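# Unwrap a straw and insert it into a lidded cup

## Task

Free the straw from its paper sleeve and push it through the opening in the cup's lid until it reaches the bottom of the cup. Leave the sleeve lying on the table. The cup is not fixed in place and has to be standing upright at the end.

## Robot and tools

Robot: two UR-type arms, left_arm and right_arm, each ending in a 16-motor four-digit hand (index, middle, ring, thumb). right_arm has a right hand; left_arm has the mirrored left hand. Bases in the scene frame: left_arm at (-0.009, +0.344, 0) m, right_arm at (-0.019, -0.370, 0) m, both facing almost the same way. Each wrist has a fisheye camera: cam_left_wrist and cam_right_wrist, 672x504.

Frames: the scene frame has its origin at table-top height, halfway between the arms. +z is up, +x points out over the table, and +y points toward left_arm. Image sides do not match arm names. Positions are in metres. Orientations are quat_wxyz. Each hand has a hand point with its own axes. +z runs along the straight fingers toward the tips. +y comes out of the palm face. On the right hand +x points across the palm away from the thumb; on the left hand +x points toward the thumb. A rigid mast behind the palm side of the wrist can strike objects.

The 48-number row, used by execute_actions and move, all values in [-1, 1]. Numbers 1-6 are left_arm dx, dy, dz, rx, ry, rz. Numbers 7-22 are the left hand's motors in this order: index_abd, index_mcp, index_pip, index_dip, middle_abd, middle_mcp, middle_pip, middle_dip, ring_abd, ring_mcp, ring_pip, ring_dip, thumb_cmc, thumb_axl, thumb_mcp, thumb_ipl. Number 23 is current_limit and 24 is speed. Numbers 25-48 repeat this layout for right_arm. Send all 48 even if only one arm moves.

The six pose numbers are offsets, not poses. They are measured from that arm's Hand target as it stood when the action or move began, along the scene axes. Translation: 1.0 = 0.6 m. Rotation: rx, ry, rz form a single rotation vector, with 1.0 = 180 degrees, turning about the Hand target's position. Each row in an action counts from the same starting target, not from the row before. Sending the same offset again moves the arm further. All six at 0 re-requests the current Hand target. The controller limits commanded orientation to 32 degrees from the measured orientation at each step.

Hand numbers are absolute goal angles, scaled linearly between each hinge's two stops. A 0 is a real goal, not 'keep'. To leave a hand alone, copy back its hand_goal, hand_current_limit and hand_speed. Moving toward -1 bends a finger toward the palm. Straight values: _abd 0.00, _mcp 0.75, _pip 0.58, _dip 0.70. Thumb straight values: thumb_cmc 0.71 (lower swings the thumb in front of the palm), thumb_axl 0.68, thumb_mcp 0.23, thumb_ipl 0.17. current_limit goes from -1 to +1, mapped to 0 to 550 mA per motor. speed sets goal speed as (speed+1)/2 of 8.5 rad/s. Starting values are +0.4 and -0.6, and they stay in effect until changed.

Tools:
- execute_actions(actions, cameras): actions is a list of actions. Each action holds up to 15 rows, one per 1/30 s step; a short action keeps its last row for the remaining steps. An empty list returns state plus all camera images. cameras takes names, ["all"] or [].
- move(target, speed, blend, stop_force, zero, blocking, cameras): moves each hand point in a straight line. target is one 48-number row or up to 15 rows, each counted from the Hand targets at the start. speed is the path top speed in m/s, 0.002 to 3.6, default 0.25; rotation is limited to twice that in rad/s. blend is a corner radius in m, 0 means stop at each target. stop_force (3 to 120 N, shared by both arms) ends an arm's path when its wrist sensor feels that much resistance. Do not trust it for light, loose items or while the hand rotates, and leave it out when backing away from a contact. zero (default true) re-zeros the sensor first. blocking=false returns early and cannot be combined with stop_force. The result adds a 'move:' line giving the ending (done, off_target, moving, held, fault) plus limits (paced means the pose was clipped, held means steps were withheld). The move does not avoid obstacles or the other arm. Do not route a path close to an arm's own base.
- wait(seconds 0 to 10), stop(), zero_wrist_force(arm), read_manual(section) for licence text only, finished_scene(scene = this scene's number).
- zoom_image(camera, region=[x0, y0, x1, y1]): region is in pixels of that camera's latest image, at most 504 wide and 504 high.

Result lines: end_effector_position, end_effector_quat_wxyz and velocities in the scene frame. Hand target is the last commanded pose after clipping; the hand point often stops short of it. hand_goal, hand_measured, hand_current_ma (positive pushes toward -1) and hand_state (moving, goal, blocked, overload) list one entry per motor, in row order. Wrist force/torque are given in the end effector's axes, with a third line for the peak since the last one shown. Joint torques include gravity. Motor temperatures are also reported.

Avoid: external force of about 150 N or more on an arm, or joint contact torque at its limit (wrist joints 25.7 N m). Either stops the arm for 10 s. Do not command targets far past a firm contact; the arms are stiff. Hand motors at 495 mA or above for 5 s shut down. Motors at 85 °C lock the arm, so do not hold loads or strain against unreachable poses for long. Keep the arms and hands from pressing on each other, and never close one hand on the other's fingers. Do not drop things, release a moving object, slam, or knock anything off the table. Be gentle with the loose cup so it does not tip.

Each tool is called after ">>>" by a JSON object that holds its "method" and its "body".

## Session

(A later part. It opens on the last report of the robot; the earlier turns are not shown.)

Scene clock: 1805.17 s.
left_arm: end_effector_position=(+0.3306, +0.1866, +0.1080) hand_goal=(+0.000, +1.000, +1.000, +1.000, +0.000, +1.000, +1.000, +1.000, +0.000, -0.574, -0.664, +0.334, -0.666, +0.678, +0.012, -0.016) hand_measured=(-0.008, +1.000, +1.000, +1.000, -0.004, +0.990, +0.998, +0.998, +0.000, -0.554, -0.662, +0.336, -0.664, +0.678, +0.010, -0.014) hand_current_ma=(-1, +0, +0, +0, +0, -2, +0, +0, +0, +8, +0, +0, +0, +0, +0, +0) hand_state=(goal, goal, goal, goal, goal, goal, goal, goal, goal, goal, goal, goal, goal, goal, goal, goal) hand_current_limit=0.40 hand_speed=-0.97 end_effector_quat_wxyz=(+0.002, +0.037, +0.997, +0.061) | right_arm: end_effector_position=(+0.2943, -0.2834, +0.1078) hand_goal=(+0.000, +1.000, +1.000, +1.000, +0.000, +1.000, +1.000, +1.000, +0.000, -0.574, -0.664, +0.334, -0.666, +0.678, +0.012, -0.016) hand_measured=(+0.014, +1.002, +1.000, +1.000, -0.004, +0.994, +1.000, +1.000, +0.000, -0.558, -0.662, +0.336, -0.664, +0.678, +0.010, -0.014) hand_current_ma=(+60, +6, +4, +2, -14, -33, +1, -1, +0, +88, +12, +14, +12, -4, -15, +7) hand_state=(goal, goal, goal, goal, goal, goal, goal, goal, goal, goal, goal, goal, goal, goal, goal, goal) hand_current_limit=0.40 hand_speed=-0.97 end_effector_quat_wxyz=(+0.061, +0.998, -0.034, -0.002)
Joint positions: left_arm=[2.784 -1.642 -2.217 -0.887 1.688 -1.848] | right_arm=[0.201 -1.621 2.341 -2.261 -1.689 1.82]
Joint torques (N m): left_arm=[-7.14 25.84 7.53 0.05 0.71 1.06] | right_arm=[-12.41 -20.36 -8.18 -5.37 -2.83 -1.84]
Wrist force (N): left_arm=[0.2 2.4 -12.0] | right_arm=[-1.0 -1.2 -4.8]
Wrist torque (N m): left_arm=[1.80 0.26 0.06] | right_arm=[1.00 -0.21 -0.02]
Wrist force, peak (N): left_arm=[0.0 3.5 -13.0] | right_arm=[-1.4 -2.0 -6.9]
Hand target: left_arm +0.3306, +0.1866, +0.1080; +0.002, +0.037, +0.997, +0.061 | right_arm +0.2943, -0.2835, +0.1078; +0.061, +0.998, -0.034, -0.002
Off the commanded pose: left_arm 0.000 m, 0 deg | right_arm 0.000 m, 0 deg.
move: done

>>> {"method": "move", "body": {"target": [[0,0,0,0,0,0,0,1,1,1,0,1,1,1,0,-0.574,-0.664,0.334,-0.666,0.678,0.012,-0.016,0.4,-0.97,0,0,0.015,0,0,0,0,1,1,1,0,1,1,1,0,-0.574,-0.664,0.334,-0.666,0.678,0.012,-0.016,0.4,-0.97],[0,0,0,0,0,0,0,1,1,1,0,1,1,1,0,-0.574,-0.664,0.334,-0.666,0.678,0.012,-0.016,0.4,-0.97,0.0077,0.0767,0.015,0,0,0,0,1,1,1,0,1,1,1,0,-0.574,-0.664,0.334,-0.666,0.678,0.012,-0.016,0.4,-0.97]], "speed": 0.03}}

>>> {"method": "move", "body": {"target": [0,0,-0.02,0,0,0,0,1,1,1,0,1,1,1,0,-0.574,-0.664,0.334,-0.666,0.678,0.012,-0.016,0.4,-0.97,0,0,0,0,0,0,0,1,1,1,0,1,1,1,0,-0.574,-0.664,0.334,-0.666,0.678,0.012,-0.016,0.4,-0.97], "speed": 0.002, "stop_force": 7}}

>>> {"method": "move", "body": {"target": [0,0,0,0,0,0,0,1,1,1,0,1,1,1,0,-0.574,-0.664,0.334,-0.666,0.678,0.012,-0.016,0.4,-0.97,0,0,-0.03,0,0,0,0,1,1,1,0,1,1,1,0,-0.574,-0.664,0.334,-0.666,0.678,0.012,-0.016,0.4,-0.97], "speed": 0.004, "stop_force": 3, "cameras": ["all"]}}

Scene clock: 1850.37 s.
left_arm: end_effector_position=(+0.3306, +0.1866, +0.1080) hand_goal=(+0.000, +1.000, +1.000, +1.000, +0.000, +1.000, +1.000, +1.000, +0.000, -0.574, -0.664, +0.334, -0.666, +0.678, +0.012, -0.016) hand_measured=(-0.008, +1.000, +1.000, +1.000, -0.004, +0.990, +0.998, +0.998, +0.000, -0.554, -0.662, +0.336, -0.664, +0.678, +0.010, -0.014) hand_current_ma=(-1, +0, +0, +0, +0, -2, +0, +0, +0, +8, +0, +0, +0, +0, +0, +0) hand_state=(goal, goal, goal, goal, goal, goal, goal, goal, goal, goal, goal, goal, goal, goal, goal, goal) hand_current_limit=0.40 hand_speed=-0.97 end_effector_quat_wxyz=(+0.002, +0.037, +0.997, +0.061) | right_arm: end_effector_position=(+0.2989, -0.2376, +0.1168) hand_goal=(+0.000, +1.000, +1.000, +1.000, +0.000, +1.000, +1.000, +1.000, +0.000, -0.574, -0.664, +0.334, -0.666, +0.678, +0.012, -0.016) hand_measured=(+0.004, +0.998, +1.000, +1.000, -0.004, +0.994, +1.000, +1.000, +0.000, -0.558, -0.662, +0.336, -0.664, +0.678, +0.010, -0.014) hand_current_ma=(+15, -9, +1, +1, -14, -33, +1, -1, +0, +88, +12, +14, +12, -4, -15, +7) hand_state=(goal, goal, goal, goal, goal, goal, goal, goal, goal, goal, goal, goal, goal, goal, goal, goal) hand_current_limit=0.40 hand_speed=-0.97 end_effector_quat_wxyz=(+0.061, +0.998, -0.034, -0.002)
Joint positions: left_arm=[2.784 -1.642 -2.217 -0.887 1.688 -1.848] | right_arm=[0.313 -1.57 2.257 -2.215 -1.685 1.932]
Joint torques (N m): left_arm=[-6.92 25.66 6.95 0.14 0.59 1.14] | right_arm=[8.4 -9.94 -24.28 0.46 1.1 1.42]
Wrist force (N): left_arm=[0.1 2.5 -11.3] | right_arm=[-0.4 0.8 -0.2]
Wrist torque (N m): left_arm=[1.67 0.20 0.03] | right_arm=[0.16 0.00 -0.02]
Wrist force, peak (N): left_arm=[0.1 2.9 -12.6] | right_arm=[-1.2 -1.2 -5.1]
Hand target: left_arm +0.3306, +0.1866, +0.1080; +0.002, +0.037, +0.997, +0.061 | right_arm +0.2989, -0.2375, +0.1168; +0.061, +0.998, -0.034, -0.002
Off the commanded pose: left_arm 0.000 m, 0 deg | right_arm 0.000 m, 0 deg.
move: done

Scene clock: 1851.30 s.
left_arm: end_effector_position=(+0.3306, +0.1866, +0.1075) hand_goal=(+0.000, +1.000, +1.000, +1.000, +0.000, +1.000, +1.000, +1.000, +0.000, -0.574, -0.664, +0.334, -0.666, +0.678, +0.012, -0.016) hand_measured=(-0.008, +1.002, +1.002, +1.000, -0.004, +0.990, +0.998, +0.998, +0.000, -0.554, -0.662, +0.336, -0.664, +0.678, +0.010, -0.014) hand_current_ma=(-1, +0, +0, +0, +0, -2, +0, +0, +0, +8, +0, +0, +0, +0, +0, +0) hand_state=(goal, goal, goal, goal, goal, goal, goal, goal, goal, goal, goal, goal, goal, goal, goal, goal) hand_current_limit=0.40 hand_speed=-0.97 end_effector_quat_wxyz=(+0.002, +0.037, +0.997, +0.061) | right_arm: end_effector_position=(+0.2989, -0.2375, +0.1168) hand_goal=(+0.000, +1.000, +1.000, +1.000, +0.000, +1.000, +1.000, +1.000, +0.000, -0.574, -0.664, +0.334, -0.666, +0.678, +0.012, -0.016) hand_measured=(+0.004, +0.998, +1.000, +1.000, -0.004, +0.994, +1.000, +1.000, +0.000, -0.558, -0.662, +0.336, -0.664, +0.678, +0.010, -0.014) hand_current_ma=(+15, -9, +1, +1, -14, -33, +1, -1, +0, +88, +12, +14, +12, -4, -15, +7) hand_state=(goal, goal, goal, goal, goal, goal, goal, goal, goal, goal, goal, goal, goal, goal, goal, goal) hand_current_limit=0.40 hand_speed=-0.97 end_effector_quat_wxyz=(+0.061, +0.998, -0.034, -0.002)
Joint positions: left_arm=[2.784 -1.643 -2.217 -0.885 1.688 -1.848] | right_arm=[0.314 -1.57 2.257 -2.215 -1.685 1.933]
Joint torques (N m): left_arm=[-7.27 22.55 12.88 -0.66 0.58 0.89] | right_arm=[7.85 -10.15 -26.76 0.42 1.06 1.68]
Wrist force (N): left_arm=[-0.1 7.4 -19.1] | right_arm=[-0.4 0.6 0.0]
Wrist torque (N m): left_arm=[2.66 0.36 0.07] | right_arm=[0.12 -0.01 -0.02]
Wrist force, peak (N): left_arm=[-0.1 7.3 -19.3] | right_arm=[-0.3 1.0 -0.1]
Hand target: left_arm +0.3306, +0.1866, +0.1075; +0.003, +0.037, +0.997, +0.061 (not the last commanded pose) | right_arm +0.2989, -0.2375, +0.1168; +0.061, +0.998, -0.034, -0.002
Off the commanded pose: left_arm 0.011 m, 0 deg | right_arm 0.000 m, 0 deg.
move: contact (left_arm)

Scene clock: 1854.50 s.
left_arm: end_effector_position=(+0.3306, +0.1866, +0.1075) hand_goal=(+0.000, +1.000, +1.000, +1.000, +0.000, +1.000, +1.000, +1.000, +0.000, -0.574, -0.664, +0.334, -0.666, +0.678, +0.012, -0.016) hand_measured=(-0.008, +1.002, +1.002, +1.000, -0.004, +0.990, +0.998, +0.998, +0.000, -0.554, -0.662, +0.336, -0.664, +0.678, +0.010, -0.014) hand_current_ma=(-1, +0, +0, +0, +0, -2, +0, +0, +0, +8, +0, +0, +0, +0, +0, +0) hand_state=(goal, goal, goal, goal, goal, goal, goal, goal, goal, goal, goal, goal, goal, goal, goal, goal) hand_current_limit=0.40 hand_speed=-0.97 end_effector_quat_wxyz=(+0.003, +0.037, +0.997, +0.061) | right_arm: end_effector_position=(+0.2989, -0.2375, +0.1089) hand_goal=(+0.000, +1.000, +1.000, +1.000, +0.000, +1.000, +1.000, +1.000, +0.000, -0.574, -0.664, +0.334, -0.666, +0.678, +0.012, -0.016) hand_measured=(+0.002, +1.000, +1.000, +1.000, -0.004, +0.994, +1.000, +1.000, +0.000, -0.558, -0.662, +0.336, -0.664, +0.678, +0.010, -0.014) hand_current_ma=(+12, -1, +1, +1, -14, -33, +1, -1, +0, +88, +12, +14, +12, -4, -15, +7) hand_state=(goal, goal, goal, goal, goal, goal, goal, goal, goal, goal, goal, goal, goal, goal, goal, goal) hand_current_limit=0.40 hand_speed=-0.97 end_effector_quat_wxyz=(+0.061, +0.998, -0.034, -0.002)
Joint positions: left_arm=[2.784 -1.642 -2.217 -0.886 1.688 -1.848] | right_arm=[0.314 -1.554 2.268 -2.241 -1.685 1.933]
Joint torques (N m): left_arm=[-7.37 23.67 19.28 -0.61 0.64 0.9] | right_arm=[7.59 -23.38 -25.12 0.35 0.94 1.51]
Wrist force (N): left_arm=[0.0 6.5 -18.3] | right_arm=[-0.6 2.5 -2.3]
Wrist torque (N m): left_arm=[2.61 0.37 0.08] | right_arm=[0.40 -0.07 -0.08]
Wrist force, peak (N): left_arm=[-0.5 7.4 -19.2] | right_arm=[-0.1 3.3 -3.4]
Hand target: left_arm +0.3306, +0.1866, +0.1075; +0.003, +0.037, +0.997, +0.061 | right_arm +0.2989, -0.2375, +0.1089; +0.061, +0.998, -0.034, -0.002 (not the last commanded pose)
Off the commanded pose: left_arm 0.000 m, 0 deg | right_arm 0.010 m, 0 deg.
move: contact (right_arm)
camera_calibration:
cam_left_wrist: T_world_to_cam=[[0.739277, -0.666052, -0.0992239, -0.136396], [-0.448883, -0.597251, 0.664677, 0.141168], [-0.501971, -0.44684, -0.740513, 0.459635], [0, 0, 0, 1]] pos_world=[0.394925, 0.19885, 0.233001]
cam_right_wrist: T_world_to_cam=[[-0.779637, -0.62105, 0.0803904, 0.113159], [-0.425891, 0.619947, 0.659001, 0.1588], [-0.45911, 0.479544, -0.747833, 0.460162], [0, 0, 0, 1]] pos_world=[0.367119, -0.248838, 0.230378]

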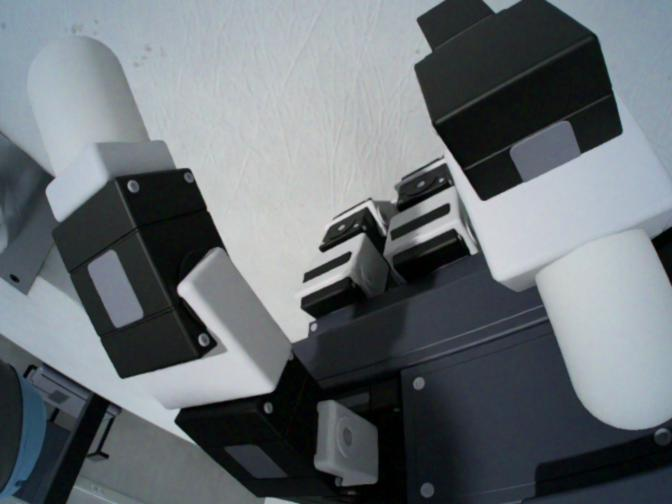

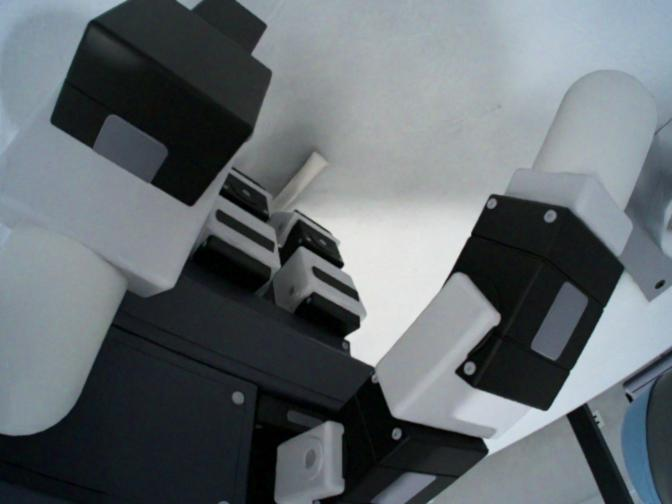

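>>> {"method": "zoom_image", "body": {"camera": "cam_right_wrist", "region": [220, 110, 380, 260]}}

Scaled by 3.150 from the camera's 672x504 image, which has a finer 960x720 frame.

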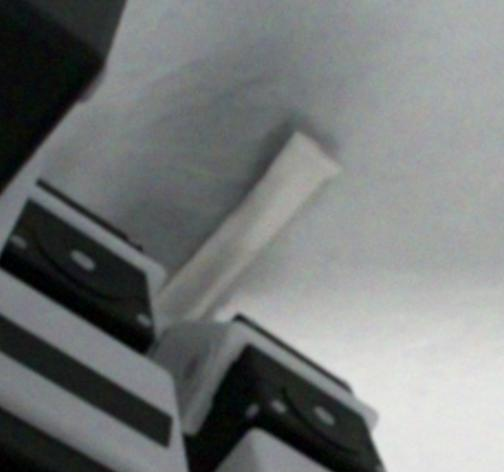

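>>> {"method": "move", "body": {"target": [[0,0,0,0,0,0,0,1,1,1,0,1,1,1,0,-0.574,-0.664,0.334,-0.666,0.678,0.012,-0.016,0.4,-0.97,0,0,0.0833,0,0,0,0,1,1,1,0,1,1,1,0,-0.574,-0.664,0.334,-0.666,0.678,0.012,-0.016,0.4,-0.97],[0,0,0,0,0,0,0,1,1,1,0,1,1,1,0,-0.574,-0.664,0.334,-0.666,0.678,0.012,-0.016,0.4,-0.97,0.0318,0,0.0833,0.16627,-0.01163,0,0,1,1,1,0,1,1,1,0,-0.574,-0.664,0.334,-0.666,0.678,0.012,-0.016,0.4,-0.97],[0,0,0,0,0,0,0,1,1,1,0,1,1,1,0,-0.574,-0.664,0.334,-0.666,0.678,0.012,-0.016,0.4,-0.97,0.0318,0,-0.106,0.16627,-0.01163,0,0,1,1,1,0,1,1,1,0,-0.574,-0.664,0.334,-0.666,0.678,0.012,-0.016,0.4,-0.97]], "speed": [0.05, 0.08, 0.06], "cameras": ["cam_right_wrist"]}}

Scene clock: 1900.00 s.
left_arm: end_effector_position=(+0.3306, +0.1866, +0.1075) hand_goal=(+0.000, +1.000, +1.000, +1.000, +0.000, +1.000, +1.000, +1.000, +0.000, -0.574, -0.664, +0.334, -0.666, +0.678, +0.012, -0.016) hand_measured=(-0.008, +1.002, +1.002, +1.000, -0.004, +0.990, +0.998, +0.998, +0.000, -0.554, -0.662, +0.336, -0.664, +0.678, +0.010, -0.014) hand_current_ma=(-1, +0, +0, +0, +0, -2, +0, +0, +0, +8, +0, +0, +0, +0, +0, +0) hand_state=(goal, goal, goal, goal, goal, goal, goal, goal, goal, goal, goal, goal, goal, goal, goal, goal) hand_current_limit=0.40 hand_speed=-0.97 end_effector_quat_wxyz=(+0.003, +0.037, +0.997, +0.061) | right_arm: end_effector_position=(+0.3179, -0.2375, +0.0454) hand_goal=(+0.000, +1.000, +1.000, +1.000, +0.000, +1.000, +1.000, +1.000, +0.000, -0.574, -0.664, +0.334, -0.666, +0.678, +0.012, -0.016) hand_measured=(+0.002, +0.994, +1.000, +1.000, -0.004, +0.994, +1.000, +1.000, +0.000, -0.558, -0.662, +0.336, -0.664, +0.678, +0.010, -0.014) hand_current_ma=(+12, -30, +1, +1, -14, -33, +1, -1, +0, +88, +12, +14, +12, -4, -15, +7) hand_state=(goal, goal, goal, goal, goal, goal, goal, goal, goal, goal, goal, goal, goal, goal, goal, goal) hand_current_limit=0.40 hand_speed=-0.97 end_effector_quat_wxyz=(-0.199, +0.979, -0.034, +0.007)
Joint positions: left_arm=[2.784 -1.642 -2.217 -0.886 1.688 -1.848] | right_arm=[-0.015 -1.571 2.437 -2.451 -1.17 1.604]
Joint torques (N m): left_arm=[-8.29 21.95 18.53 -0.61 0.47 0.96] | right_arm=[8.54 -8.81 -8.24 -5.76 -0.74 1.57]
Wrist force (N): left_arm=[-0.2 6.6 -18.4] | right_arm=[-0.8 0.4 0.3]
Wrist torque (N m): left_arm=[2.58 0.36 0.06] | right_arm=[0.11 0.09 0.05]
Wrist force, peak (N): left_arm=[0.0 6.8 -18.7] | right_arm=[-0.4 2.6 -2.9]
Hand target: left_arm +0.3306, +0.1866, +0.1075; +0.003, +0.037, +0.997, +0.061 | right_arm +0.3180, -0.2375, +0.0453; -0.199, +0.979, -0.034, +0.007
Off the commanded pose: left_arm 0.000 m, 0 deg | right_arm 0.000 m, 0 deg.
move: done
camera_calibration:
cam_right_wrist: T_world_to_cam=[[-0.776142, -0.571058, -0.267388, 0.159671], [-0.454387, 0.21251, 0.865085, 0.111746], [-0.437191, 0.792927, -0.424419, 0.4742], [0, 0, 0, 1]] pos_world=[0.382019, -0.308572, 0.147283]
Images, in order (width x height): cam_right_wrist 672x504.

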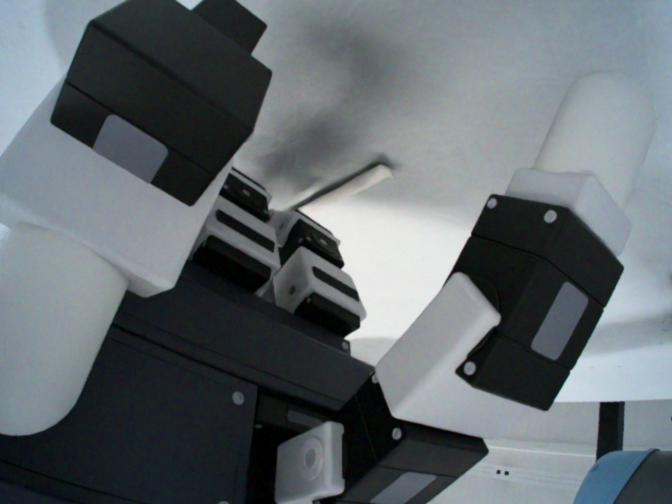

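>>> {"method": "zoom_image", "body": {"camera": "cam_right_wrist", "region": [290, 130, 430, 230]}}

Scaled by 3.600 from the camera's 672x504 image, which has a finer 960x720 frame.

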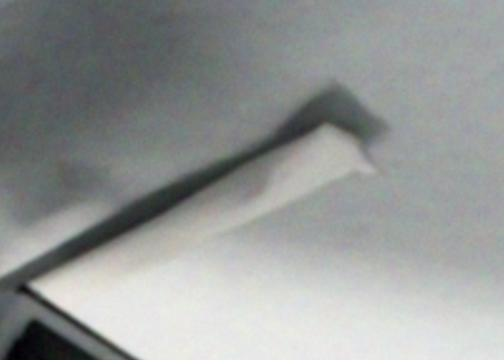

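>>> {"method": "move", "body": {"target": [[0,0,0,0,0,0,0,1,1,1,0,1,1,1,0,-0.574,-0.664,0.334,-0.666,0.678,0.012,-0.016,0.4,-0.97,0,0,0,0,0,0,0.12,1,1,1,-0.12,1,1,1,0,-0.574,-0.664,0.334,-0.666,0.678,0.012,-0.016,0.4,-0.97],[0,0,0,0,0,0,0,1,1,1,0,1,1,1,0,-0.574,-0.664,0.334,-0.666,0.678,0.012,-0.016,0.4,-0.97,-0.0742,-0.082,0,0,0,0,0.12,1,1,1,-0.12,1,1,1,0,-0.574,-0.664,0.334,-0.666,0.678,0.012,-0.016,0.4,-0.97]], "speed": 0.05, "cameras": ["cam_right_wrist"]}}

Scene clock: 1936.47 s.
left_arm: end_effector_position=(+0.3306, +0.1866, +0.1075) hand_goal=(+0.000, +1.000, +1.000, +1.000, +0.000, +1.000, +1.000, +1.000, +0.000, -0.574, -0.664, +0.334, -0.666, +0.678, +0.012, -0.016) hand_measured=(-0.008, +1.002, +1.002, +1.000, -0.004, +0.990, +0.998, +0.998, +0.000, -0.554, -0.662, +0.336, -0.664, +0.678, +0.010, -0.014) hand_current_ma=(-1, +0, +0, +0, +0, -2, +0, +0, +0, +8, +0, +0, +0, +0, +0, +0) hand_state=(goal, goal, goal, goal, goal, goal, goal, goal, goal, goal, goal, goal, goal, goal, goal, goal) hand_current_limit=0.40 hand_speed=-0.97 end_effector_quat_wxyz=(+0.003, +0.037, +0.997, +0.061) | right_arm: end_effector_position=(+0.2735, -0.2866, +0.0453) hand_goal=(+0.120, +1.000, +1.000, +1.000, -0.120, +1.000, +1.000, +1.000, +0.000, -0.574, -0.664, +0.334, -0.666, +0.678, +0.012, -0.016) hand_measured=(+0.116, +0.994, +1.000, +1.000, -0.116, +0.994, +1.000, +1.000, +0.000, -0.558, -0.662, +0.336, -0.664, +0.678, +0.010, -0.014) hand_current_ma=(-18, -30, +1, +1, +18, -33, +1, -1, +0, +88, +12, +14, +12, -4, -15, +7) hand_state=(goal, goal, goal, goal, goal, goal, goal, goal, goal, goal, goal, goal, goal, goal, goal, goal) hand_current_limit=0.40 hand_speed=-0.97 end_effector_quat_wxyz=(-0.199, +0.979, -0.034, +0.007)
Joint positions: left_arm=[2.784 -1.642 -2.217 -0.886 1.688 -1.848] | right_arm=[-0.183 -1.75 2.564 -2.328 -1.173 1.422]
Joint torques (N m): left_arm=[-7.6 20.16 19.01 -0.67 0.67 1.1] | right_arm=[-10.86 -15.35 -8.31 0.39 1.64 -1.85]
Wrist force (N): left_arm=[-0.3 6.5 -18.1] | right_arm=[-1.0 0.2 0.1]
Wrist torque (N m): left_arm=[2.55 0.37 0.04] | right_arm=[0.11 0.13 0.08]
Wrist force, peak (N): left_arm=[-0.3 6.7 -18.7] | right_arm=[-1.4 0.4 0.4]
Hand target: left_arm +0.3306, +0.1866, +0.1075; +0.003, +0.037, +0.997, +0.061 | right_arm +0.2734, -0.2867, +0.0453; -0.199, +0.979, -0.034, +0.007
Off the commanded pose: left_arm 0.000 m, 0 deg | right_arm 0.000 m, 0 deg.
move: done
camera_calibration:
cam_right_wrist: T_world_to_cam=[[-0.77612, -0.571117, -0.267325, 0.0970293], [-0.454409, 0.212614, 0.865048, 0.102097], [-0.437206, 0.792856, -0.424535, 0.493631], [0, 0, 0, 1]] pos_world=[0.337519, -0.357671, 0.147183]
Images, in order (width x height): cam_right_wrist 672x504.

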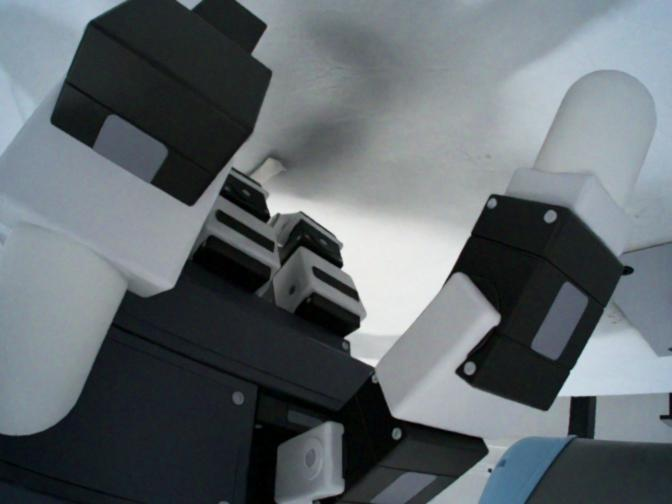

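>>> {"method": "zoom_image", "body": {"camera": "cam_right_wrist", "region": [200, 120, 360, 260]}}

Scaled by 3.150 from the camera's 672x504 image, which has a finer 960x720 frame.

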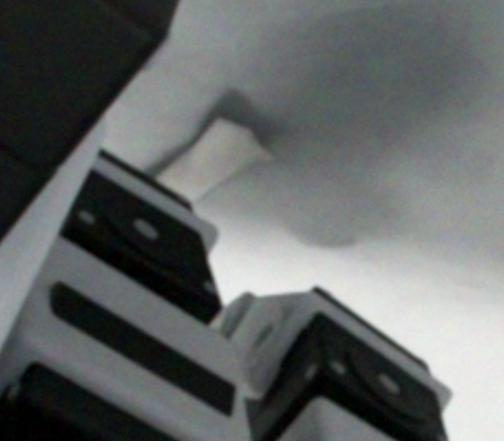

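>>> {"method": "move", "body": {"target": [0,0,0,0,0,0,0,1,1,1,0,1,1,1,0,-0.574,-0.664,0.334,-0.666,0.678,0.012,-0.016,0.4,-0.97,0.005,0,-0.033,0,0,0,0.12,1,1,1,-0.12,1,1,1,0,-0.574,-0.664,0.334,-0.666,0.678,0.012,-0.016,0.4,-0.97], "speed": 0.01, "stop_force": 3, "cameras": ["cam_right_wrist"]}}

Scene clock: 1958.53 s.
left_arm: end_effector_position=(+0.3306, +0.1866, +0.1075) hand_goal=(+0.000, +1.000, +1.000, +1.000, +0.000, +1.000, +1.000, +1.000, +0.000, -0.574, -0.664, +0.334, -0.666, +0.678, +0.012, -0.016) hand_measured=(-0.008, +1.002, +1.002, +1.000, -0.004, +0.990, +0.998, +0.998, +0.000, -0.554, -0.662, +0.336, -0.664, +0.678, +0.010, -0.014) hand_current_ma=(-1, +0, +0, +0, +0, -2, +0, +0, +0, +8, +0, +0, +0, +0, +0, +0) hand_state=(goal, goal, goal, goal, goal, goal, goal, goal, goal, goal, goal, goal, goal, goal, goal, goal) hand_current_limit=0.40 hand_speed=-0.97 end_effector_quat_wxyz=(+0.003, +0.037, +0.997, +0.061) | right_arm: end_effector_position=(+0.2764, -0.2867, +0.0255) hand_goal=(+0.120, +1.000, +1.000, +1.000, -0.120, +1.000, +1.000, +1.000, +0.000, -0.574, -0.664, +0.334, -0.666, +0.678, +0.012, -0.016) hand_measured=(+0.116, +0.994, +1.000, +1.000, -0.116, +0.994, +1.000, +1.000, +0.000, -0.558, -0.662, +0.336, -0.664, +0.678, +0.010, -0.014) hand_current_ma=(-17, -30, +1, +1, +18, -33, +1, -1, +0, +88, +12, +14, +12, -4, -15, +7) hand_state=(goal, goal, goal, goal, goal, goal, goal, goal, goal, goal, goal, goal, goal, goal, goal, goal) hand_current_limit=0.40 hand_speed=-0.97 end_effector_quat_wxyz=(-0.199, +0.979, -0.034, +0.007)
Joint positions: left_arm=[2.784 -1.642 -2.217 -0.886 1.688 -1.848] | right_arm=[-0.181 -1.675 2.585 -2.424 -1.173 1.424]
Joint torques (N m): left_arm=[-6.9 20.42 17.65 -0.7 0.59 1.14] | right_arm=[8.45 -2.44 -7.61 -5.56 0.63 1.64]
Wrist force (N): left_arm=[-0.3 6.5 -18.3] | right_arm=[-0.9 0.1 0.1]
Wrist torque (N m): left_arm=[2.57 0.37 0.04] | right_arm=[0.09 0.11 -0.01]
Wrist force, peak (N): left_arm=[-0.3 6.5 -18.7] | right_arm=[-1.5 0.3 0.3]
Hand target: left_arm +0.3306, +0.1866, +0.1075; +0.003, +0.037, +0.997, +0.061 | right_arm +0.2764, -0.2867, +0.0255; -0.199, +0.979, -0.034, +0.007
Off the commanded pose: left_arm 0.000 m, 0 deg | right_arm 0.000 m, 0 deg.
move: done
camera_calibration:
cam_right_wrist: T_world_to_cam=[[-0.776106, -0.571075, -0.267456, 0.0939829], [-0.454448, 0.212465, 0.865064, 0.120435], [-0.437191, 0.792926, -0.42442, 0.486621], [0, 0, 0, 1]] pos_world=[0.340419, -0.357772, 0.127484]
Images, in order (width x height): cam_right_wrist 672x504.

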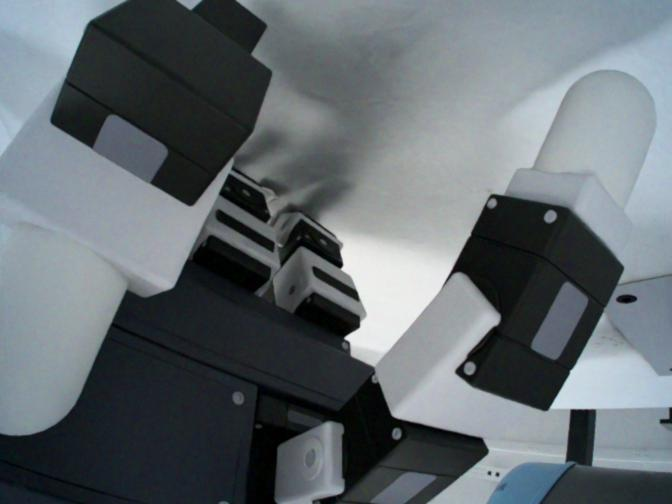

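>>> {"method": "move", "body": {"target": [0,0,0,0,0,0,0,1,1,1,0,1,1,1,0,-0.574,-0.664,0.334,-0.666,0.678,0.012,-0.016,0.4,-0.97,0,0,0,0,0,0,-0.25,1,1,1,0.25,1,1,1,0,-0.574,-0.664,0.334,-0.666,0.678,0.012,-0.016,0.4,-0.97], "speed": 0.01, "cameras": ["cam_right_wrist"]}}

Scene clock: 1964.10 s.
left_arm: end_effector_position=(+0.3306, +0.1866, +0.1075) hand_goal=(+0.000, +1.000, +1.000, +1.000, +0.000, +1.000, +1.000, +1.000, +0.000, -0.574, -0.664, +0.334, -0.666, +0.678, +0.012, -0.016) hand_measured=(-0.008, +1.002, +1.002, +1.000, -0.004, +0.990, +0.998, +0.998, +0.000, -0.554, -0.662, +0.336, -0.664, +0.678, +0.010, -0.014) hand_current_ma=(-1, +0, +0, +0, +0, -2, +0, +0, +0, +8, +0, +0, +0, +0, +0, +0) hand_state=(goal, goal, goal, goal, goal, goal, goal, goal, goal, goal, goal, goal, goal, goal, goal, goal) hand_current_limit=0.40 hand_speed=-0.97 end_effector_quat_wxyz=(+0.003, +0.037, +0.997, +0.061) | right_arm: end_effector_position=(+0.2764, -0.2867, +0.0255) hand_goal=(-0.250, +1.000, +1.000, +1.000, +0.250, +1.000, +1.000, +1.000, +0.000, -0.574, -0.664, +0.334, -0.666, +0.678, +0.012, -0.016) hand_measured=(-0.102, +0.994, +1.000, +1.000, +0.102, +0.994, +1.000, +1.000, +0.000, -0.558, -0.662, +0.336, -0.664, +0.678, +0.010, -0.014) hand_current_ma=(+114, -31, +1, +1, -116, -33, +1, -1, +0, +88, +12, +14, +12, -4, -15, +7) hand_state=(moving, goal, goal, goal, moving, goal, goal, goal, goal, goal, goal, goal, goal, goal, goal, goal) hand_current_limit=0.40 hand_speed=-0.97 end_effector_quat_wxyz=(-0.199, +0.979, -0.034, +0.007)
Joint positions: left_arm=[2.784 -1.642 -2.217 -0.886 1.688 -1.848] | right_arm=[-0.181 -1.675 2.585 -2.424 -1.173 1.424]
Joint torques (N m): left_arm=[-7.46 19.74 18.89 -0.62 0.48 1.1] | right_arm=[8.4 -2.47 -7.62 -5.44 0 1.54]
Wrist force (N): left_arm=[0.0 6.6 -18.4] | right_arm=[-0.8 0.2 0.1]
Wrist torque (N m): left_arm=[2.58 0.33 0.07] | right_arm=[0.11 0.09 0.00]
Wrist force, peak (N): left_arm=[-0.1 6.6 -18.7] | right_arm=[-1.3 0.2 0.1]
Hand target: left_arm +0.3306, +0.1866, +0.1075; +0.003, +0.037, +0.997, +0.061 | right_arm +0.2764, -0.2867, +0.0255; -0.199, +0.979, -0.034, +0.007
Off the commanded pose: left_arm 0.000 m, 0 deg | right_arm 0.000 m, 0 deg.
move: done
camera_calibration:
cam_right_wrist: T_world_to_cam=[[-0.77607, -0.571141, -0.267419, 0.0939426], [-0.454494, 0.212552, 0.865018, 0.120488], [-0.437207, 0.792855, -0.424536, 0.486615], [0, 0, 0, 1]] pos_world=[0.340418, -0.357771, 0.127484]
Images, in order (width x height): cam_right_wrist 672x504.

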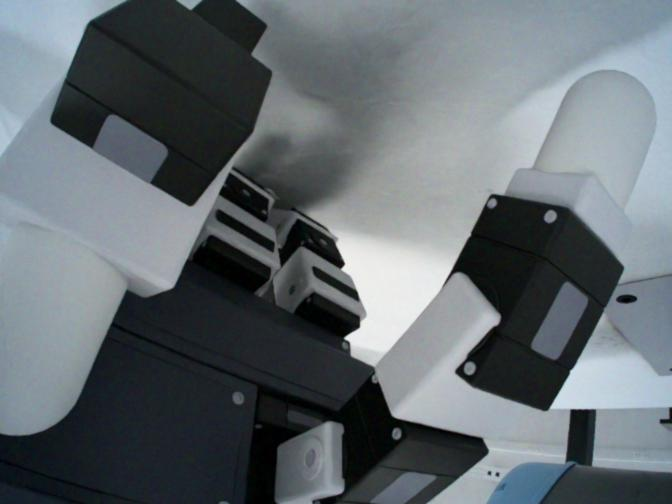

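>>> {"method": "move", "body": {"target": [[0,0,0,0,0,0,0,1,1,1,0,1,1,1,0,-0.574,-0.664,0.334,-0.666,0.678,0.012,-0.016,0.4,-0.97,0,0,0,0,0,0,0.12,1,1,1,-0.12,1,1,1,0,-0.574,-0.664,0.334,-0.666,0.678,0.012,-0.016,0.4,-0.95]], "speed": 0.01, "cameras": ["cam_right_wrist"]}}

>>> {"method": "zoom_image", "body": {"camera": "cam_right_wrist", "region": [200, 120, 360, 260]}}

Scene clock: 1972.90 s.
left_arm: end_effector_position=(+0.3306, +0.1866, +0.1075) hand_goal=(+0.000, +1.000, +1.000, +1.000, +0.000, +1.000, +1.000, +1.000, +0.000, -0.574, -0.664, +0.334, -0.666, +0.678, +0.012, -0.016) hand_measured=(-0.008, +1.002, +1.002, +1.000, -0.004, +0.990, +0.998, +0.998, +0.000, -0.554, -0.662, +0.336, -0.664, +0.678, +0.010, -0.014) hand_current_ma=(-1, +0, +0, +0, +0, -2, +0, +0, +0, +8, +0, +0, +0, +0, +0, +0) hand_state=(goal, goal, goal, goal, goal, goal, goal, goal, goal, goal, goal, goal, goal, goal, goal, goal) hand_current_limit=0.40 hand_speed=-0.97 end_effector_quat_wxyz=(+0.003, +0.037, +0.997, +0.061) | right_arm: end_effector_position=(+0.2764, -0.2867, +0.0255) hand_goal=(+0.120, +1.000, +1.000, +1.000, -0.120, +1.000, +1.000, +1.000, +0.000, -0.574, -0.664, +0.334, -0.666, +0.678, +0.012, -0.016) hand_measured=(+0.116, +0.994, +1.000, +1.000, -0.116, +0.994, +1.000, +1.000, +0.000, -0.558, -0.662, +0.336, -0.664, +0.678, +0.010, -0.014) hand_current_ma=(-18, -31, +1, +1, +19, -33, +1, -1, +0, +88, +12, +14, +12, -4, -15, +7) hand_state=(goal, goal, goal, goal, goal, goal, goal, goal, goal, goal, goal, goal, goal, goal, goal, goal) hand_current_limit=0.40 hand_speed=-0.95 end_effector_quat_wxyz=(-0.199, +0.979, -0.034, +0.007)
Joint positions: left_arm=[2.784 -1.642 -2.217 -0.886 1.688 -1.848] | right_arm=[-0.181 -1.675 2.585 -2.424 -1.173 1.424]
Joint torques (N m): left_arm=[-7.26 18.07 18.93 -0.62 0.64 1.14] | right_arm=[8.24 -2.39 -7.42 -5.46 -0.05 1.44]
Wrist force (N): left_arm=[0.0 6.5 -18.2] | right_arm=[-1.0 0.1 0.4]
Wrist torque (N m): left_arm=[2.54 0.33 0.07] | right_arm=[0.08 0.11 -0.02]
Wrist force, peak (N): left_arm=[-0.1 6.7 -18.8] | right_arm=[-1.3 0.4 0.2]
Hand target: left_arm +0.3306, +0.1866, +0.1075; +0.003, +0.037, +0.997, +0.061 | right_arm +0.2764, -0.2867, +0.0255; -0.199, +0.979, -0.034, +0.007
Off the commanded pose: left_arm 0.000 m, 0 deg | right_arm 0.000 m, 0 deg.
move: done
camera_calibration:
cam_right_wrist: T_world_to_cam=[[-0.77607, -0.571141, -0.267419, 0.0939426], [-0.454494, 0.212552, 0.865018, 0.120488], [-0.437207, 0.792855, -0.424536, 0.486615], [0, 0, 0, 1]] pos_world=[0.340418, -0.357771, 0.127484]
Images, in order (width x height): cam_right_wrist 672x504.

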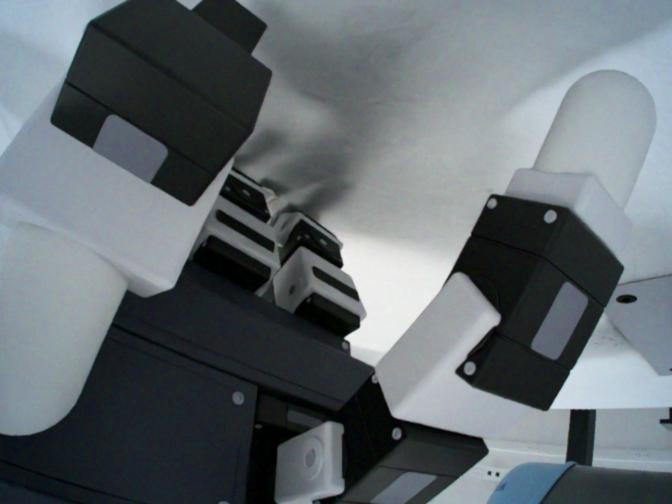

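Scaled by 3.150 from the camera's 672x504 image, which has a finer 960x720 frame.

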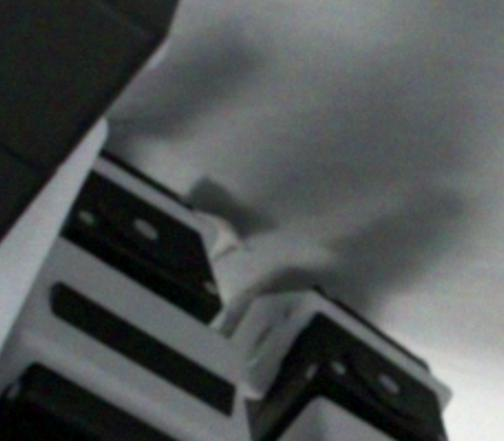

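>>> {"method": "move", "body": {"target": [0,0,0,0,0,0,0,1,1,1,0,1,1,1,0,-0.574,-0.664,0.334,-0.666,0.678,0.012,-0.016,0.4,-0.97,0,0,-0.0085,0,0,0,0.12,1,1,1,-0.12,1,1,1,0,-0.574,-0.664,0.334,-0.666,0.678,0.012,-0.016,0.4,-0.95], "speed": 0.006, "stop_force": 3}}

>>> {"method": "move", "body": {"target": [0,0,0,0,0,0,0,1,1,1,0,1,1,1,0,-0.574,-0.664,0.334,-0.666,0.678,0.012,-0.016,0.4,-0.97,0,0,0,0,0,0,-0.25,1,1,1,0.25,1,1,1,0,-0.574,-0.664,0.334,-0.666,0.678,0.012,-0.016,0.4,-0.97], "speed": 0.01, "cameras": ["cam_right_wrist"]}}

>>> {"method": "zoom_image", "body": {"camera": "cam_right_wrist", "region": [200, 120, 360, 260]}}

Scene clock: 1987.20 s.
left_arm: end_effector_position=(+0.3306, +0.1866, +0.1075) hand_goal=(+0.000, +1.000, +1.000, +1.000, +0.000, +1.000, +1.000, +1.000, +0.000, -0.574, -0.664, +0.334, -0.666, +0.678, +0.012, -0.016) hand_measured=(-0.008, +1.002, +1.002, +1.000, -0.004, +0.990, +0.998, +0.998, +0.000, -0.554, -0.662, +0.336, -0.664, +0.678, +0.010, -0.014) hand_current_ma=(-1, +0, +0, +0, +0, -2, +0, +0, +0, +8, +0, +0, +0, +0, +0, +0) hand_state=(goal, goal, goal, goal, goal, goal, goal, goal, goal, goal, goal, goal, goal, goal, goal, goal) hand_current_limit=0.40 hand_speed=-0.97 end_effector_quat_wxyz=(+0.003, +0.037, +0.997, +0.061) | right_arm: end_effector_position=(+0.2764, -0.2867, +0.0204) hand_goal=(+0.120, +1.000, +1.000, +1.000, -0.120, +1.000, +1.000, +1.000, +0.000, -0.574, -0.664, +0.334, -0.666, +0.678, +0.012, -0.016) hand_measured=(+0.116, +0.994, +1.000, +1.000, -0.116, +0.994, +1.000, +1.000, +0.000, -0.558, -0.662, +0.336, -0.664, +0.678, +0.010, -0.014) hand_current_ma=(-17, -31, +1, +1, +19, -30, +1, -1, +0, +88, +12, +14, +12, -4, -15, +7) hand_state=(goal, goal, goal, goal, goal, goal, goal, goal, goal, goal, goal, goal, goal, goal, goal, goal) hand_current_limit=0.40 hand_speed=-0.95 end_effector_quat_wxyz=(-0.199, +0.979, -0.034, +0.007)
Joint positions: left_arm=[2.784 -1.642 -2.217 -0.886 1.688 -1.848] | right_arm=[-0.181 -1.657 2.591 -2.448 -1.173 1.424]
Joint torques (N m): left_arm=[-7.12 17.46 18.76 -0.6 0.54 1.35] | right_arm=[2.95 -2.32 -6.45 -5.38 0.8 -1.08]
Wrist force (N): left_arm=[-0.1 6.7 -18.0] | right_arm=[-1.2 0.0 -1.2]
Wrist torque (N m): left_arm=[2.58 0.35 0.06] | right_arm=[0.28 0.12 -0.03]
Wrist force, peak (N): left_arm=[0.0 6.9 -18.6] | right_arm=[-1.3 0.0 -1.4]
Hand target: left_arm +0.3306, +0.1866, +0.1075; +0.003, +0.037, +0.997, +0.061 | right_arm +0.2764, -0.2867, +0.0204; -0.199, +0.979, -0.034, +0.007
Off the commanded pose: left_arm 0.000 m, 0 deg | right_arm 0.000 m, 0 deg.
move: done

Scene clock: 1989.53 s.
left_arm: end_effector_position=(+0.3306, +0.1866, +0.1075) hand_goal=(+0.000, +1.000, +1.000, +1.000, +0.000, +1.000, +1.000, +1.000, +0.000, -0.574, -0.664, +0.334, -0.666, +0.678, +0.012, -0.016) hand_measured=(-0.008, +1.002, +1.002, +1.000, -0.004, +0.990, +0.998, +0.998, +0.000, -0.554, -0.662, +0.336, -0.664, +0.678, +0.010, -0.014) hand_current_ma=(-1, +0, +0, +0, +0, -2, +0, +0, +0, +8, +0, +0, +0, +0, +0, +0) hand_state=(goal, goal, goal, goal, goal, goal, goal, goal, goal, goal, goal, goal, goal, goal, goal, goal) hand_current_limit=0.40 hand_speed=-0.97 end_effector_quat_wxyz=(+0.003, +0.037, +0.997, +0.061) | right_arm: end_effector_position=(+0.2764, -0.2867, +0.0204) hand_goal=(-0.250, +1.000, +1.000, +1.000, +0.250, +1.000, +1.000, +1.000, +0.000, -0.574, -0.664, +0.334, -0.666, +0.678, +0.012, -0.016) hand_measured=(-0.054, +0.998, +1.000, +1.000, +0.066, +0.994, +1.000, +1.000, +0.000, -0.558, -0.662, +0.336, -0.664, +0.678, +0.010, -0.014) hand_current_ma=(+385, -6, +1, +1, -385, -31, +1, -1, +0, +88, +12, +14, +12, -4, -15, +7) hand_state=(blocked, goal, goal, goal, blocked, goal, goal, goal, goal, goal, goal, goal, goal, goal, goal, goal) hand_current_limit=0.40 hand_speed=-0.97 end_effector_quat_wxyz=(-0.199, +0.979, -0.034, +0.007)
Joint positions: left_arm=[2.784 -1.642 -2.217 -0.886 1.688 -1.848] | right_arm=[-0.181 -1.657 2.591 -2.448 -1.173 1.424]
Joint torques (N m): left_arm=[-7.26 17.21 18.57 -0.21 0.68 1.38] | right_arm=[1.65 -4.41 -8.45 -5.35 0.98 -0.32]
Wrist force (N): left_arm=[0.2 6.7 -18.5] | right_arm=[-1.3 -0.7 0.2]
Wrist torque (N m): left_arm=[2.63 0.42 0.13] | right_arm=[0.17 0.07 -0.09]
Wrist force, peak (N): left_arm=[0.4 6.6 -18.7] | right_arm=[-1.6 -0.9 -0.2]
Hand target: left_arm +0.3306, +0.1866, +0.1075; +0.003, +0.037, +0.997, +0.061 | right_arm +0.2764, -0.2867, +0.0204; -0.199, +0.979, -0.034, +0.007
Off the commanded pose: left_arm 0.000 m, 0 deg | right_arm 0.000 m, 0 deg.
move: done
camera_calibration:
cam_right_wrist: T_world_to_cam=[[-0.776107, -0.571123, -0.267351, 0.0925625], [-0.454433, 0.212597, 0.865039, 0.124979], [-0.437206, 0.792856, -0.424535, 0.484408], [0, 0, 0, 1]] pos_world=[0.340419, -0.357771, 0.122283]
Images, in order (width x height): cam_right_wrist 672x504.

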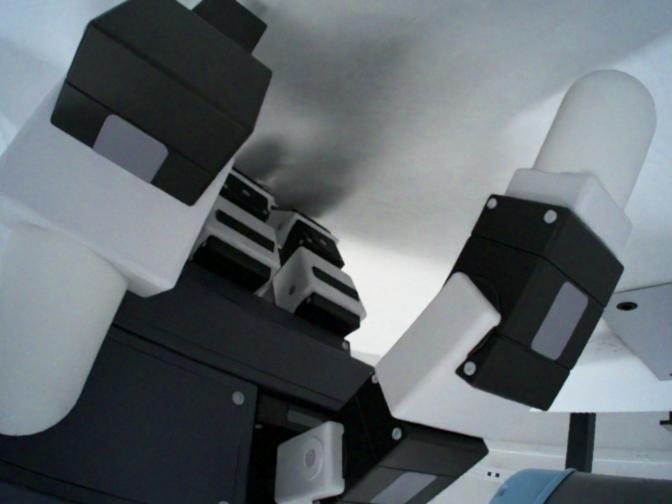

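Scaled by 3.150 from the camera's 672x504 image, which has a finer 960x720 frame.

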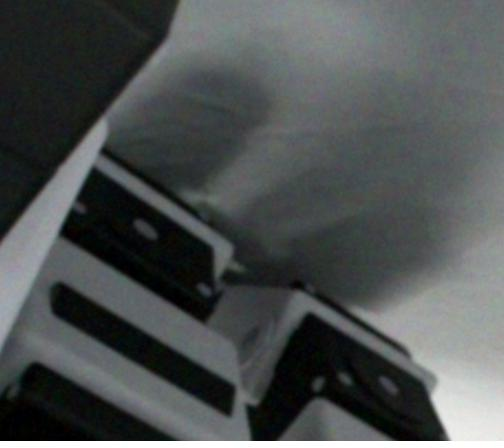

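>>> {"method": "move", "body": {"target": [0,0,0,0,0,0,0,1,1,1,0,1,1,1,0,-0.574,-0.664,0.334,-0.666,0.678,0.012,-0.016,0.4,-0.97,0,0,0,0,0,0,-0.25,1,1,1,0.25,1,1,1,0,-0.574,-0.664,0.334,-0.666,0.678,0.012,-0.016,0.76,-0.97], "speed": 0.01}}

>>> {"method": "move", "body": {"target": [0,0,0,0,0,0,0,1,1,1,0,1,1,1,0,-0.574,-0.664,0.334,-0.666,0.678,0.012,-0.016,0.4,-0.97,-0.00064,-0.00666,0,0,0,0,-0.25,1,1,1,0.25,1,1,1,0,-0.574,-0.664,0.334,-0.666,0.678,0.012,-0.016,0.76,-0.97], "speed": 0.004}}

>>> {"method": "move", "body": {"target": [0,0,0,0,0,0,0,1,1,1,0,1,1,1,0,-0.574,-0.664,0.334,-0.666,0.678,0.012,-0.016,0.4,-0.97,-0.00064,-0.00666,0,0,0,0,-0.25,1,1,1,0.25,1,1,1,0,-0.574,-0.664,0.334,-0.666,0.678,0.012,-0.016,0.76,-0.97], "speed": 0.004}}

>>> {"method": "move", "body": {"target": [0,0,0,0,0,0,0,1,1,1,0,1,1,1,0,-0.574,-0.664,0.334,-0.666,0.678,0.012,-0.016,0.4,-0.97,-0.00064,-0.00666,0,0,0,0,-0.25,1,1,1,0.25,1,1,1,0,-0.574,-0.664,0.334,-0.666,0.678,0.012,-0.016,0.76,-0.97], "speed": 0.004}}

Scene clock: 1999.20 s.
left_arm: end_effector_position=(+0.3306, +0.1866, +0.1075) hand_goal=(+0.000, +1.000, +1.000, +1.000, +0.000, +1.000, +1.000, +1.000, +0.000, -0.574, -0.664, +0.334, -0.666, +0.678, +0.012, -0.016) hand_measured=(-0.008, +1.002, +1.002, +1.000, -0.004, +0.990, +0.998, +0.998, +0.000, -0.554, -0.662, +0.336, -0.664, +0.678, +0.010, -0.014) hand_current_ma=(-1, +0, +0, +0, +0, -2, +0, +0, +0, +8, +0, +0, +0, +0, +0, +0) hand_state=(goal, goal, goal, goal, goal, goal, goal, goal, goal, goal, goal, goal, goal, goal, goal, goal) hand_current_limit=0.40 hand_speed=-0.97 end_effector_quat_wxyz=(+0.003, +0.037, +0.997, +0.061) | right_arm: end_effector_position=(+0.2764, -0.2867, +0.0204) hand_goal=(-0.250, +1.000, +1.000, +1.000, +0.250, +1.000, +1.000, +1.000, +0.000, -0.574, -0.664, +0.334, -0.666, +0.678, +0.012, -0.016) hand_measured=(-0.054, +0.998, +1.000, +1.000, +0.070, +0.994, +1.000, +1.000, +0.000, -0.558, -0.662, +0.336, -0.664, +0.678, +0.010, -0.014) hand_current_ma=(+484, -6, +1, +1, -484, -31, +1, -1, +0, +88, +12, +14, +12, -4, -15, +7) hand_state=(blocked, goal, goal, goal, blocked, goal, goal, goal, goal, goal, goal, goal, goal, goal, goal, goal) hand_current_limit=0.76 hand_speed=-0.97 end_effector_quat_wxyz=(-0.199, +0.979, -0.034, +0.007)
Joint positions: left_arm=[2.784 -1.642 -2.217 -0.886 1.688 -1.848] | right_arm=[-0.181 -1.657 2.591 -2.448 -1.173 1.424]
Joint torques (N m): left_arm=[-7.17 16.57 18.91 1.42 0.61 1.17] | right_arm=[2.28 -6.63 -10.84 -5.04 0.77 0.57]
Wrist force (N): left_arm=[0.5 6.5 -18.1] | right_arm=[-1.2 -0.7 0.2]
Wrist torque (N m): left_arm=[2.58 0.41 0.15] | right_arm=[0.19 0.07 -0.07]
Wrist force, peak (N): left_arm=[0.7 6.6 -18.8] | right_arm=[-1.6 -0.8 0.1]
Hand target: left_arm +0.3306, +0.1866, +0.1075; +0.003, +0.037, +0.997, +0.061 | right_arm +0.2764, -0.2867, +0.0204; -0.199, +0.979, -0.034, +0.007
Off the commanded pose: left_arm 0.000 m, 0 deg | right_arm 0.000 m, 0 deg.
move: done

Scene clock: 2000.47 s.
left_arm: end_effector_position=(+0.3306, +0.1866, +0.1075) hand_goal=(+0.000, +1.000, +1.000, +1.000, +0.000, +1.000, +1.000, +1.000, +0.000, -0.574, -0.664, +0.334, -0.666, +0.678, +0.012, -0.016) hand_measured=(-0.002, +1.002, +1.002, +1.000, -0.004, +0.990, +0.998, +0.998, +0.000, -0.554, -0.662, +0.336, -0.664, +0.678, +0.010, -0.014) hand_current_ma=(+0, +0, +0, +0, +0, -2, +0, +0, +0, +8, +0, +0, +0, +0, +0, +0) hand_state=(goal, goal, goal, goal, goal, goal, goal, goal, goal, goal, goal, goal, goal, goal, goal, goal) hand_current_limit=0.40 hand_speed=-0.97 end_effector_quat_wxyz=(+0.003, +0.037, +0.997, +0.061) | right_arm: end_effector_position=(+0.2761, -0.2906, +0.0204) hand_goal=(-0.250, +1.000, +1.000, +1.000, +0.250, +1.000, +1.000, +1.000, +0.000, -0.574, -0.664, +0.334, -0.666, +0.678, +0.012, -0.016) hand_measured=(-0.054, +1.000, +1.000, +1.000, +0.086, +1.000, +1.000, +1.000, +0.000, -0.558, -0.662, +0.336, -0.664, +0.678, +0.010, -0.014) hand_current_ma=(+484, +1, +1, +1, -484, +0, +1, -1, +0, +88, +12, +14, +12, -4, -15, +7) hand_state=(blocked, goal, goal, goal, blocked, goal, goal, goal, goal, goal, goal, goal, goal, goal, goal, goal) hand_current_limit=0.76 hand_speed=-0.97 end_effector_quat_wxyz=(-0.199, +0.979, -0.034, +0.007)
Joint positions: left_arm=[2.784 -1.642 -2.217 -0.886 1.688 -1.848] | right_arm=[-0.194 -1.662 2.593 -2.44 -1.174 1.41]
Joint torques (N m): left_arm=[-7.13 16.77 19 2.2 0.53 1.19] | right_arm=[-10.37 -16.39 -5.9 0.49 -2.14 -1.72]
Wrist force (N): left_arm=[0.5 5.1 -18.3] | right_arm=[-1.3 -4.2 -0.9]
Wrist torque (N m): left_arm=[2.69 0.44 0.14] | right_arm=[0.54 0.13 0.01]
Wrist force, peak (N): left_arm=[0.4 6.8 -18.5] | right_arm=[-1.1 -4.6 -0.6]
Hand target: left_arm +0.3306, +0.1866, +0.1075; +0.003, +0.037, +0.997, +0.061 | right_arm +0.2761, -0.2907, +0.0204; -0.199, +0.979, -0.034, +0.007
Off the commanded pose: left_arm 0.000 m, 0 deg | right_arm 0.000 m, 0 deg.
move: done

Scene clock: 2001.73 s.
left_arm: end_effector_position=(+0.3306, +0.1866, +0.1075) hand_goal=(+0.000, +1.000, +1.000, +1.000, +0.000, +1.000, +1.000, +1.000, +0.000, -0.574, -0.664, +0.334, -0.666, +0.678, +0.012, -0.016) hand_measured=(-0.002, +1.002, +1.002, +1.000, -0.004, +0.990, +0.998, +0.998, +0.000, -0.554, -0.662, +0.336, -0.664, +0.678, +0.010, -0.014) hand_current_ma=(+0, +0, +0, +0, +0, -2, +0, +0, +0, +8, +0, +0, +0, +0, +0, +0) hand_state=(goal, goal, goal, goal, goal, goal, goal, goal, goal, goal, goal, goal, goal, goal, goal, goal) hand_current_limit=0.40 hand_speed=-0.97 end_effector_quat_wxyz=(+0.003, +0.037, +0.997, +0.061) | right_arm: end_effector_position=(+0.2757, -0.2945, +0.0204) hand_goal=(-0.250, +1.000, +1.000, +1.000, +0.250, +1.000, +1.000, +1.000, +0.000, -0.574, -0.664, +0.334, -0.666, +0.678, +0.012, -0.016) hand_measured=(-0.056, +1.000, +1.000, +1.000, +0.086, +1.000, +1.000, +1.000, +0.000, -0.558, -0.662, +0.336, -0.664, +0.678, +0.010, -0.014) hand_current_ma=(+484, +1, +1, +1, -484, +0, +1, -1, +0, +88, +12, +14, +12, -4, -15, +7) hand_state=(blocked, goal, goal, goal, blocked, goal, goal, goal, goal, goal, goal, goal, goal, goal, goal, goal) hand_current_limit=0.76 hand_speed=-0.97 end_effector_quat_wxyz=(-0.199, +0.979, -0.034, +0.007)
Joint positions: left_arm=[2.784 -1.642 -2.217 -0.886 1.688 -1.848] | right_arm=[-0.208 -1.668 2.595 -2.431 -1.175 1.395]
Joint torques (N m): left_arm=[-7.22 16.17 18.93 2.74 0.68 1.04] | right_arm=[-11.94 -15.11 -5.82 0.64 -2.2 -1.79]
Wrist force (N): left_arm=[0.6 5.0 -18.7] | right_arm=[-1.0 -4.8 -1.2]
Wrist torque (N m): left_arm=[2.70 0.40 0.16] | right_arm=[0.54 0.11 0.04]
Wrist force, peak (N): left_arm=[0.8 5.3 -19.0] | right_arm=[-0.8 -4.9 -1.6]
Hand target: left_arm +0.3306, +0.1866, +0.1075; +0.003, +0.037, +0.997, +0.061 | right_arm +0.2757, -0.2947, +0.0204; -0.199, +0.979, -0.034, +0.007
Off the commanded pose: left_arm 0.000 m, 0 deg | right_arm 0.000 m, 0 deg.
move: done

Scene clock: 2003.00 s.
left_arm: end_effector_position=(+0.3306, +0.1866, +0.1075) hand_goal=(+0.000, +1.000, +1.000, +1.000, +0.000, +1.000, +1.000, +1.000, +0.000, -0.574, -0.664, +0.334, -0.666, +0.678, +0.012, -0.016) hand_measured=(-0.002, +1.002, +1.002, +1.000, -0.004, +0.990, +0.998, +0.998, +0.000, -0.554, -0.662, +0.336, -0.664, +0.678, +0.010, -0.014) hand_current_ma=(+0, +0, +0, +0, +0, -2, +0, +0, +0, +8, +0, +0, +0, +0, +0, +0) hand_state=(goal, goal, goal, goal, goal, goal, goal, goal, goal, goal, goal, goal, goal, goal, goal, goal) hand_current_limit=0.40 hand_speed=-0.97 end_effector_quat_wxyz=(+0.003, +0.037, +0.997, +0.061) | right_arm: end_effector_position=(+0.2753, -0.2985, +0.0204) hand_goal=(-0.250, +1.000, +1.000, +1.000, +0.250, +1.000, +1.000, +1.000, +0.000, -0.574, -0.664, +0.334, -0.666, +0.678, +0.012, -0.016) hand_measured=(-0.056, +1.000, +1.000, +1.000, +0.086, +1.000, +1.000, +1.000, +0.000, -0.558, -0.662, +0.336, -0.664, +0.678, +0.010, -0.014) hand_current_ma=(+484, +1, +1, +1, -484, +0, +1, -1, +0, +88, +12, +14, +12, -4, -15, +7) hand_state=(blocked, goal, goal, goal, blocked, goal, goal, goal, goal, goal, goal, goal, goal, goal, goal, goal) hand_current_limit=0.76 hand_speed=-0.97 end_effector_quat_wxyz=(-0.199, +0.979, -0.034, +0.007)
Joint positions: left_arm=[2.784 -1.642 -2.217 -0.886 1.688 -1.848] | right_arm=[-0.221 -1.673 2.597 -2.422 -1.176 1.381]
Joint torques (N m): left_arm=[-7.32 15.85 18.21 3.14 0.59 1.19] | right_arm=[-10.96 -16.9 -5.86 0.44 -2.39 -1.72]
Wrist force (N): left_arm=[0.6 5.3 -18.7] | right_arm=[-0.7 -4.9 -1.4]
Wrist torque (N m): left_arm=[2.73 0.39 0.13] | right_arm=[0.57 0.09 0.06]
Wrist force, peak (N): left_arm=[0.5 5.6 -19.1] | right_arm=[-0.9 -5.1 -1.3]
Hand target: left_arm +0.3306, +0.1866, +0.1075; +0.003, +0.037, +0.997, +0.061 | right_arm +0.2753, -0.2986, +0.0204; -0.199, +0.979, -0.034, +0.007
Off the commanded pose: left_arm 0.000 m, 0 deg | right_arm 0.000 m, 0 deg.
move: done

>>> {"method": "execute_actions", "body": {"actions": [], "cameras": ["cam_right_wrist"]}}

>>> {"method": "zoom_image", "body": {"camera": "cam_right_wrist", "region": [200, 120, 360, 260]}}

Scene clock: 2009.03 s.
left_arm: end_effector_position=(+0.3306, +0.1866, +0.1075) hand_goal=(+0.000, +1.000, +1.000, +1.000, +0.000, +1.000, +1.000, +1.000, +0.000, -0.574, -0.664, +0.334, -0.666, +0.678, +0.012, -0.016) hand_measured=(-0.002, +1.002, +1.002, +1.000, -0.004, +0.990, +0.998, +0.998, +0.000, -0.554, -0.662, +0.336, -0.664, +0.678, +0.010, -0.014) hand_current_ma=(+0, +0, +0, +0, +0, -2, +0, +0, +0, +8, +0, +0, +0, +0, +0, +0) hand_state=(goal, goal, goal, goal, goal, goal, goal, goal, goal, goal, goal, goal, goal, goal, goal, goal) hand_current_limit=0.40 hand_speed=-0.97 end_effector_quat_wxyz=(+0.003, +0.037, +0.997, +0.061) | right_arm: end_effector_position=(+0.2753, -0.2986, +0.0204) hand_goal=(-0.250, +1.000, +1.000, +1.000, +0.250, +1.000, +1.000, +1.000, +0.000, -0.574, -0.664, +0.334, -0.666, +0.678, +0.012, -0.016) hand_measured=(-0.056, +1.000, +1.000, +1.000, +0.086, +1.000, +1.000, +1.000, +0.000, -0.558, -0.662, +0.336, -0.664, +0.678, +0.010, -0.014) hand_current_ma=(+484, +1, +1, +1, -484, +0, +1, -1, +0, +88, +12, +14, +12, -4, -15, +7) hand_state=(blocked, goal, goal, goal, blocked, goal, goal, goal, goal, goal, goal, goal, goal, goal, goal, goal) hand_current_limit=0.76 hand_speed=-0.97 end_effector_quat_wxyz=(-0.199, +0.979, -0.034, +0.007)
Joint positions: left_arm=[2.784 -1.642 -2.217 -0.886 1.688 -1.848] | right_arm=[-0.222 -1.673 2.597 -2.421 -1.176 1.38]
Joint velocities: within noise
Joint torques (N m): left_arm=[-6.83 14.75 19.23 3.25 0.71 1.15] | right_arm=[-11.34 -16.02 -6.28 0.33 -2.31 -1.73]
Motor temperatures (°C): left_arm=[32 29 30 40 34 37] | right_arm=[28 31 30 41 34 33]
Wrist force (N): left_arm=[0.6 5.3 -18.9] | right_arm=[-0.8 -5.1 -1.3]
Wrist torque (N m): left_arm=[2.76 0.38 0.13] | right_arm=[0.54 0.10 0.06]
Wrist force, peak (N): left_arm=[0.6 5.3 -18.9] | right_arm=[-0.7 -5.0 -2.0]
Hand target: left_arm +0.3306, +0.1866, +0.1075; +0.003, +0.037, +0.997, +0.061 | right_arm +0.2753, -0.2986, +0.0204; -0.199, +0.979, -0.034, +0.007
Off the commanded pose: left_arm 0.000 m, 0 deg | right_arm 0.000 m, 0 deg.
camera_calibration:
cam_right_wrist: T_world_to_cam=[[-0.77607, -0.571141, -0.267419, 0.0848713], [-0.454494, 0.212552, 0.865018, 0.12695], [-0.437207, 0.792855, -0.424536, 0.493483], [0, 0, 0, 1]] pos_world=[0.339318, -0.369771, 0.122384]
Images, in order (width x height): cam_right_wrist 672x504.

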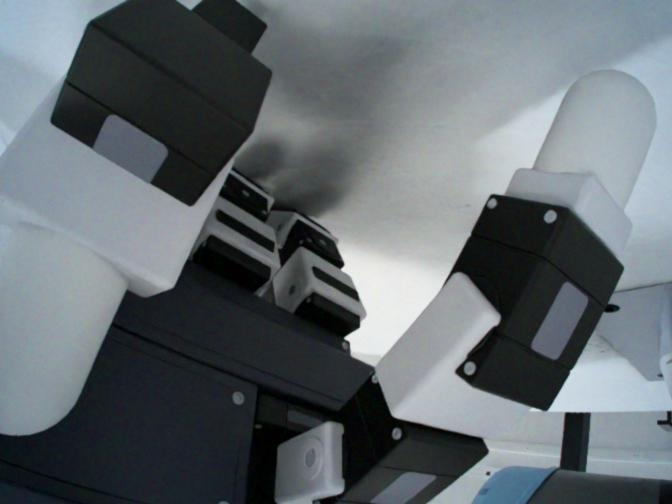

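Scaled by 3.150 from the camera's 672x504 image, which has a finer 960x720 frame.

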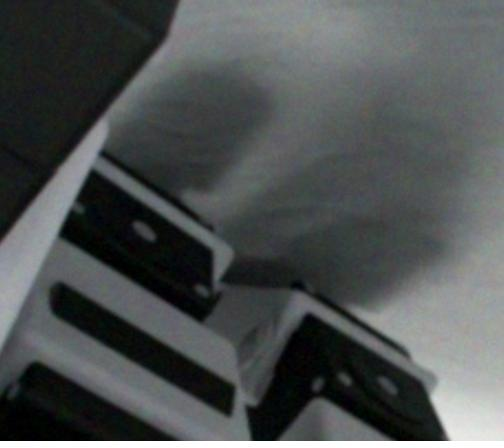

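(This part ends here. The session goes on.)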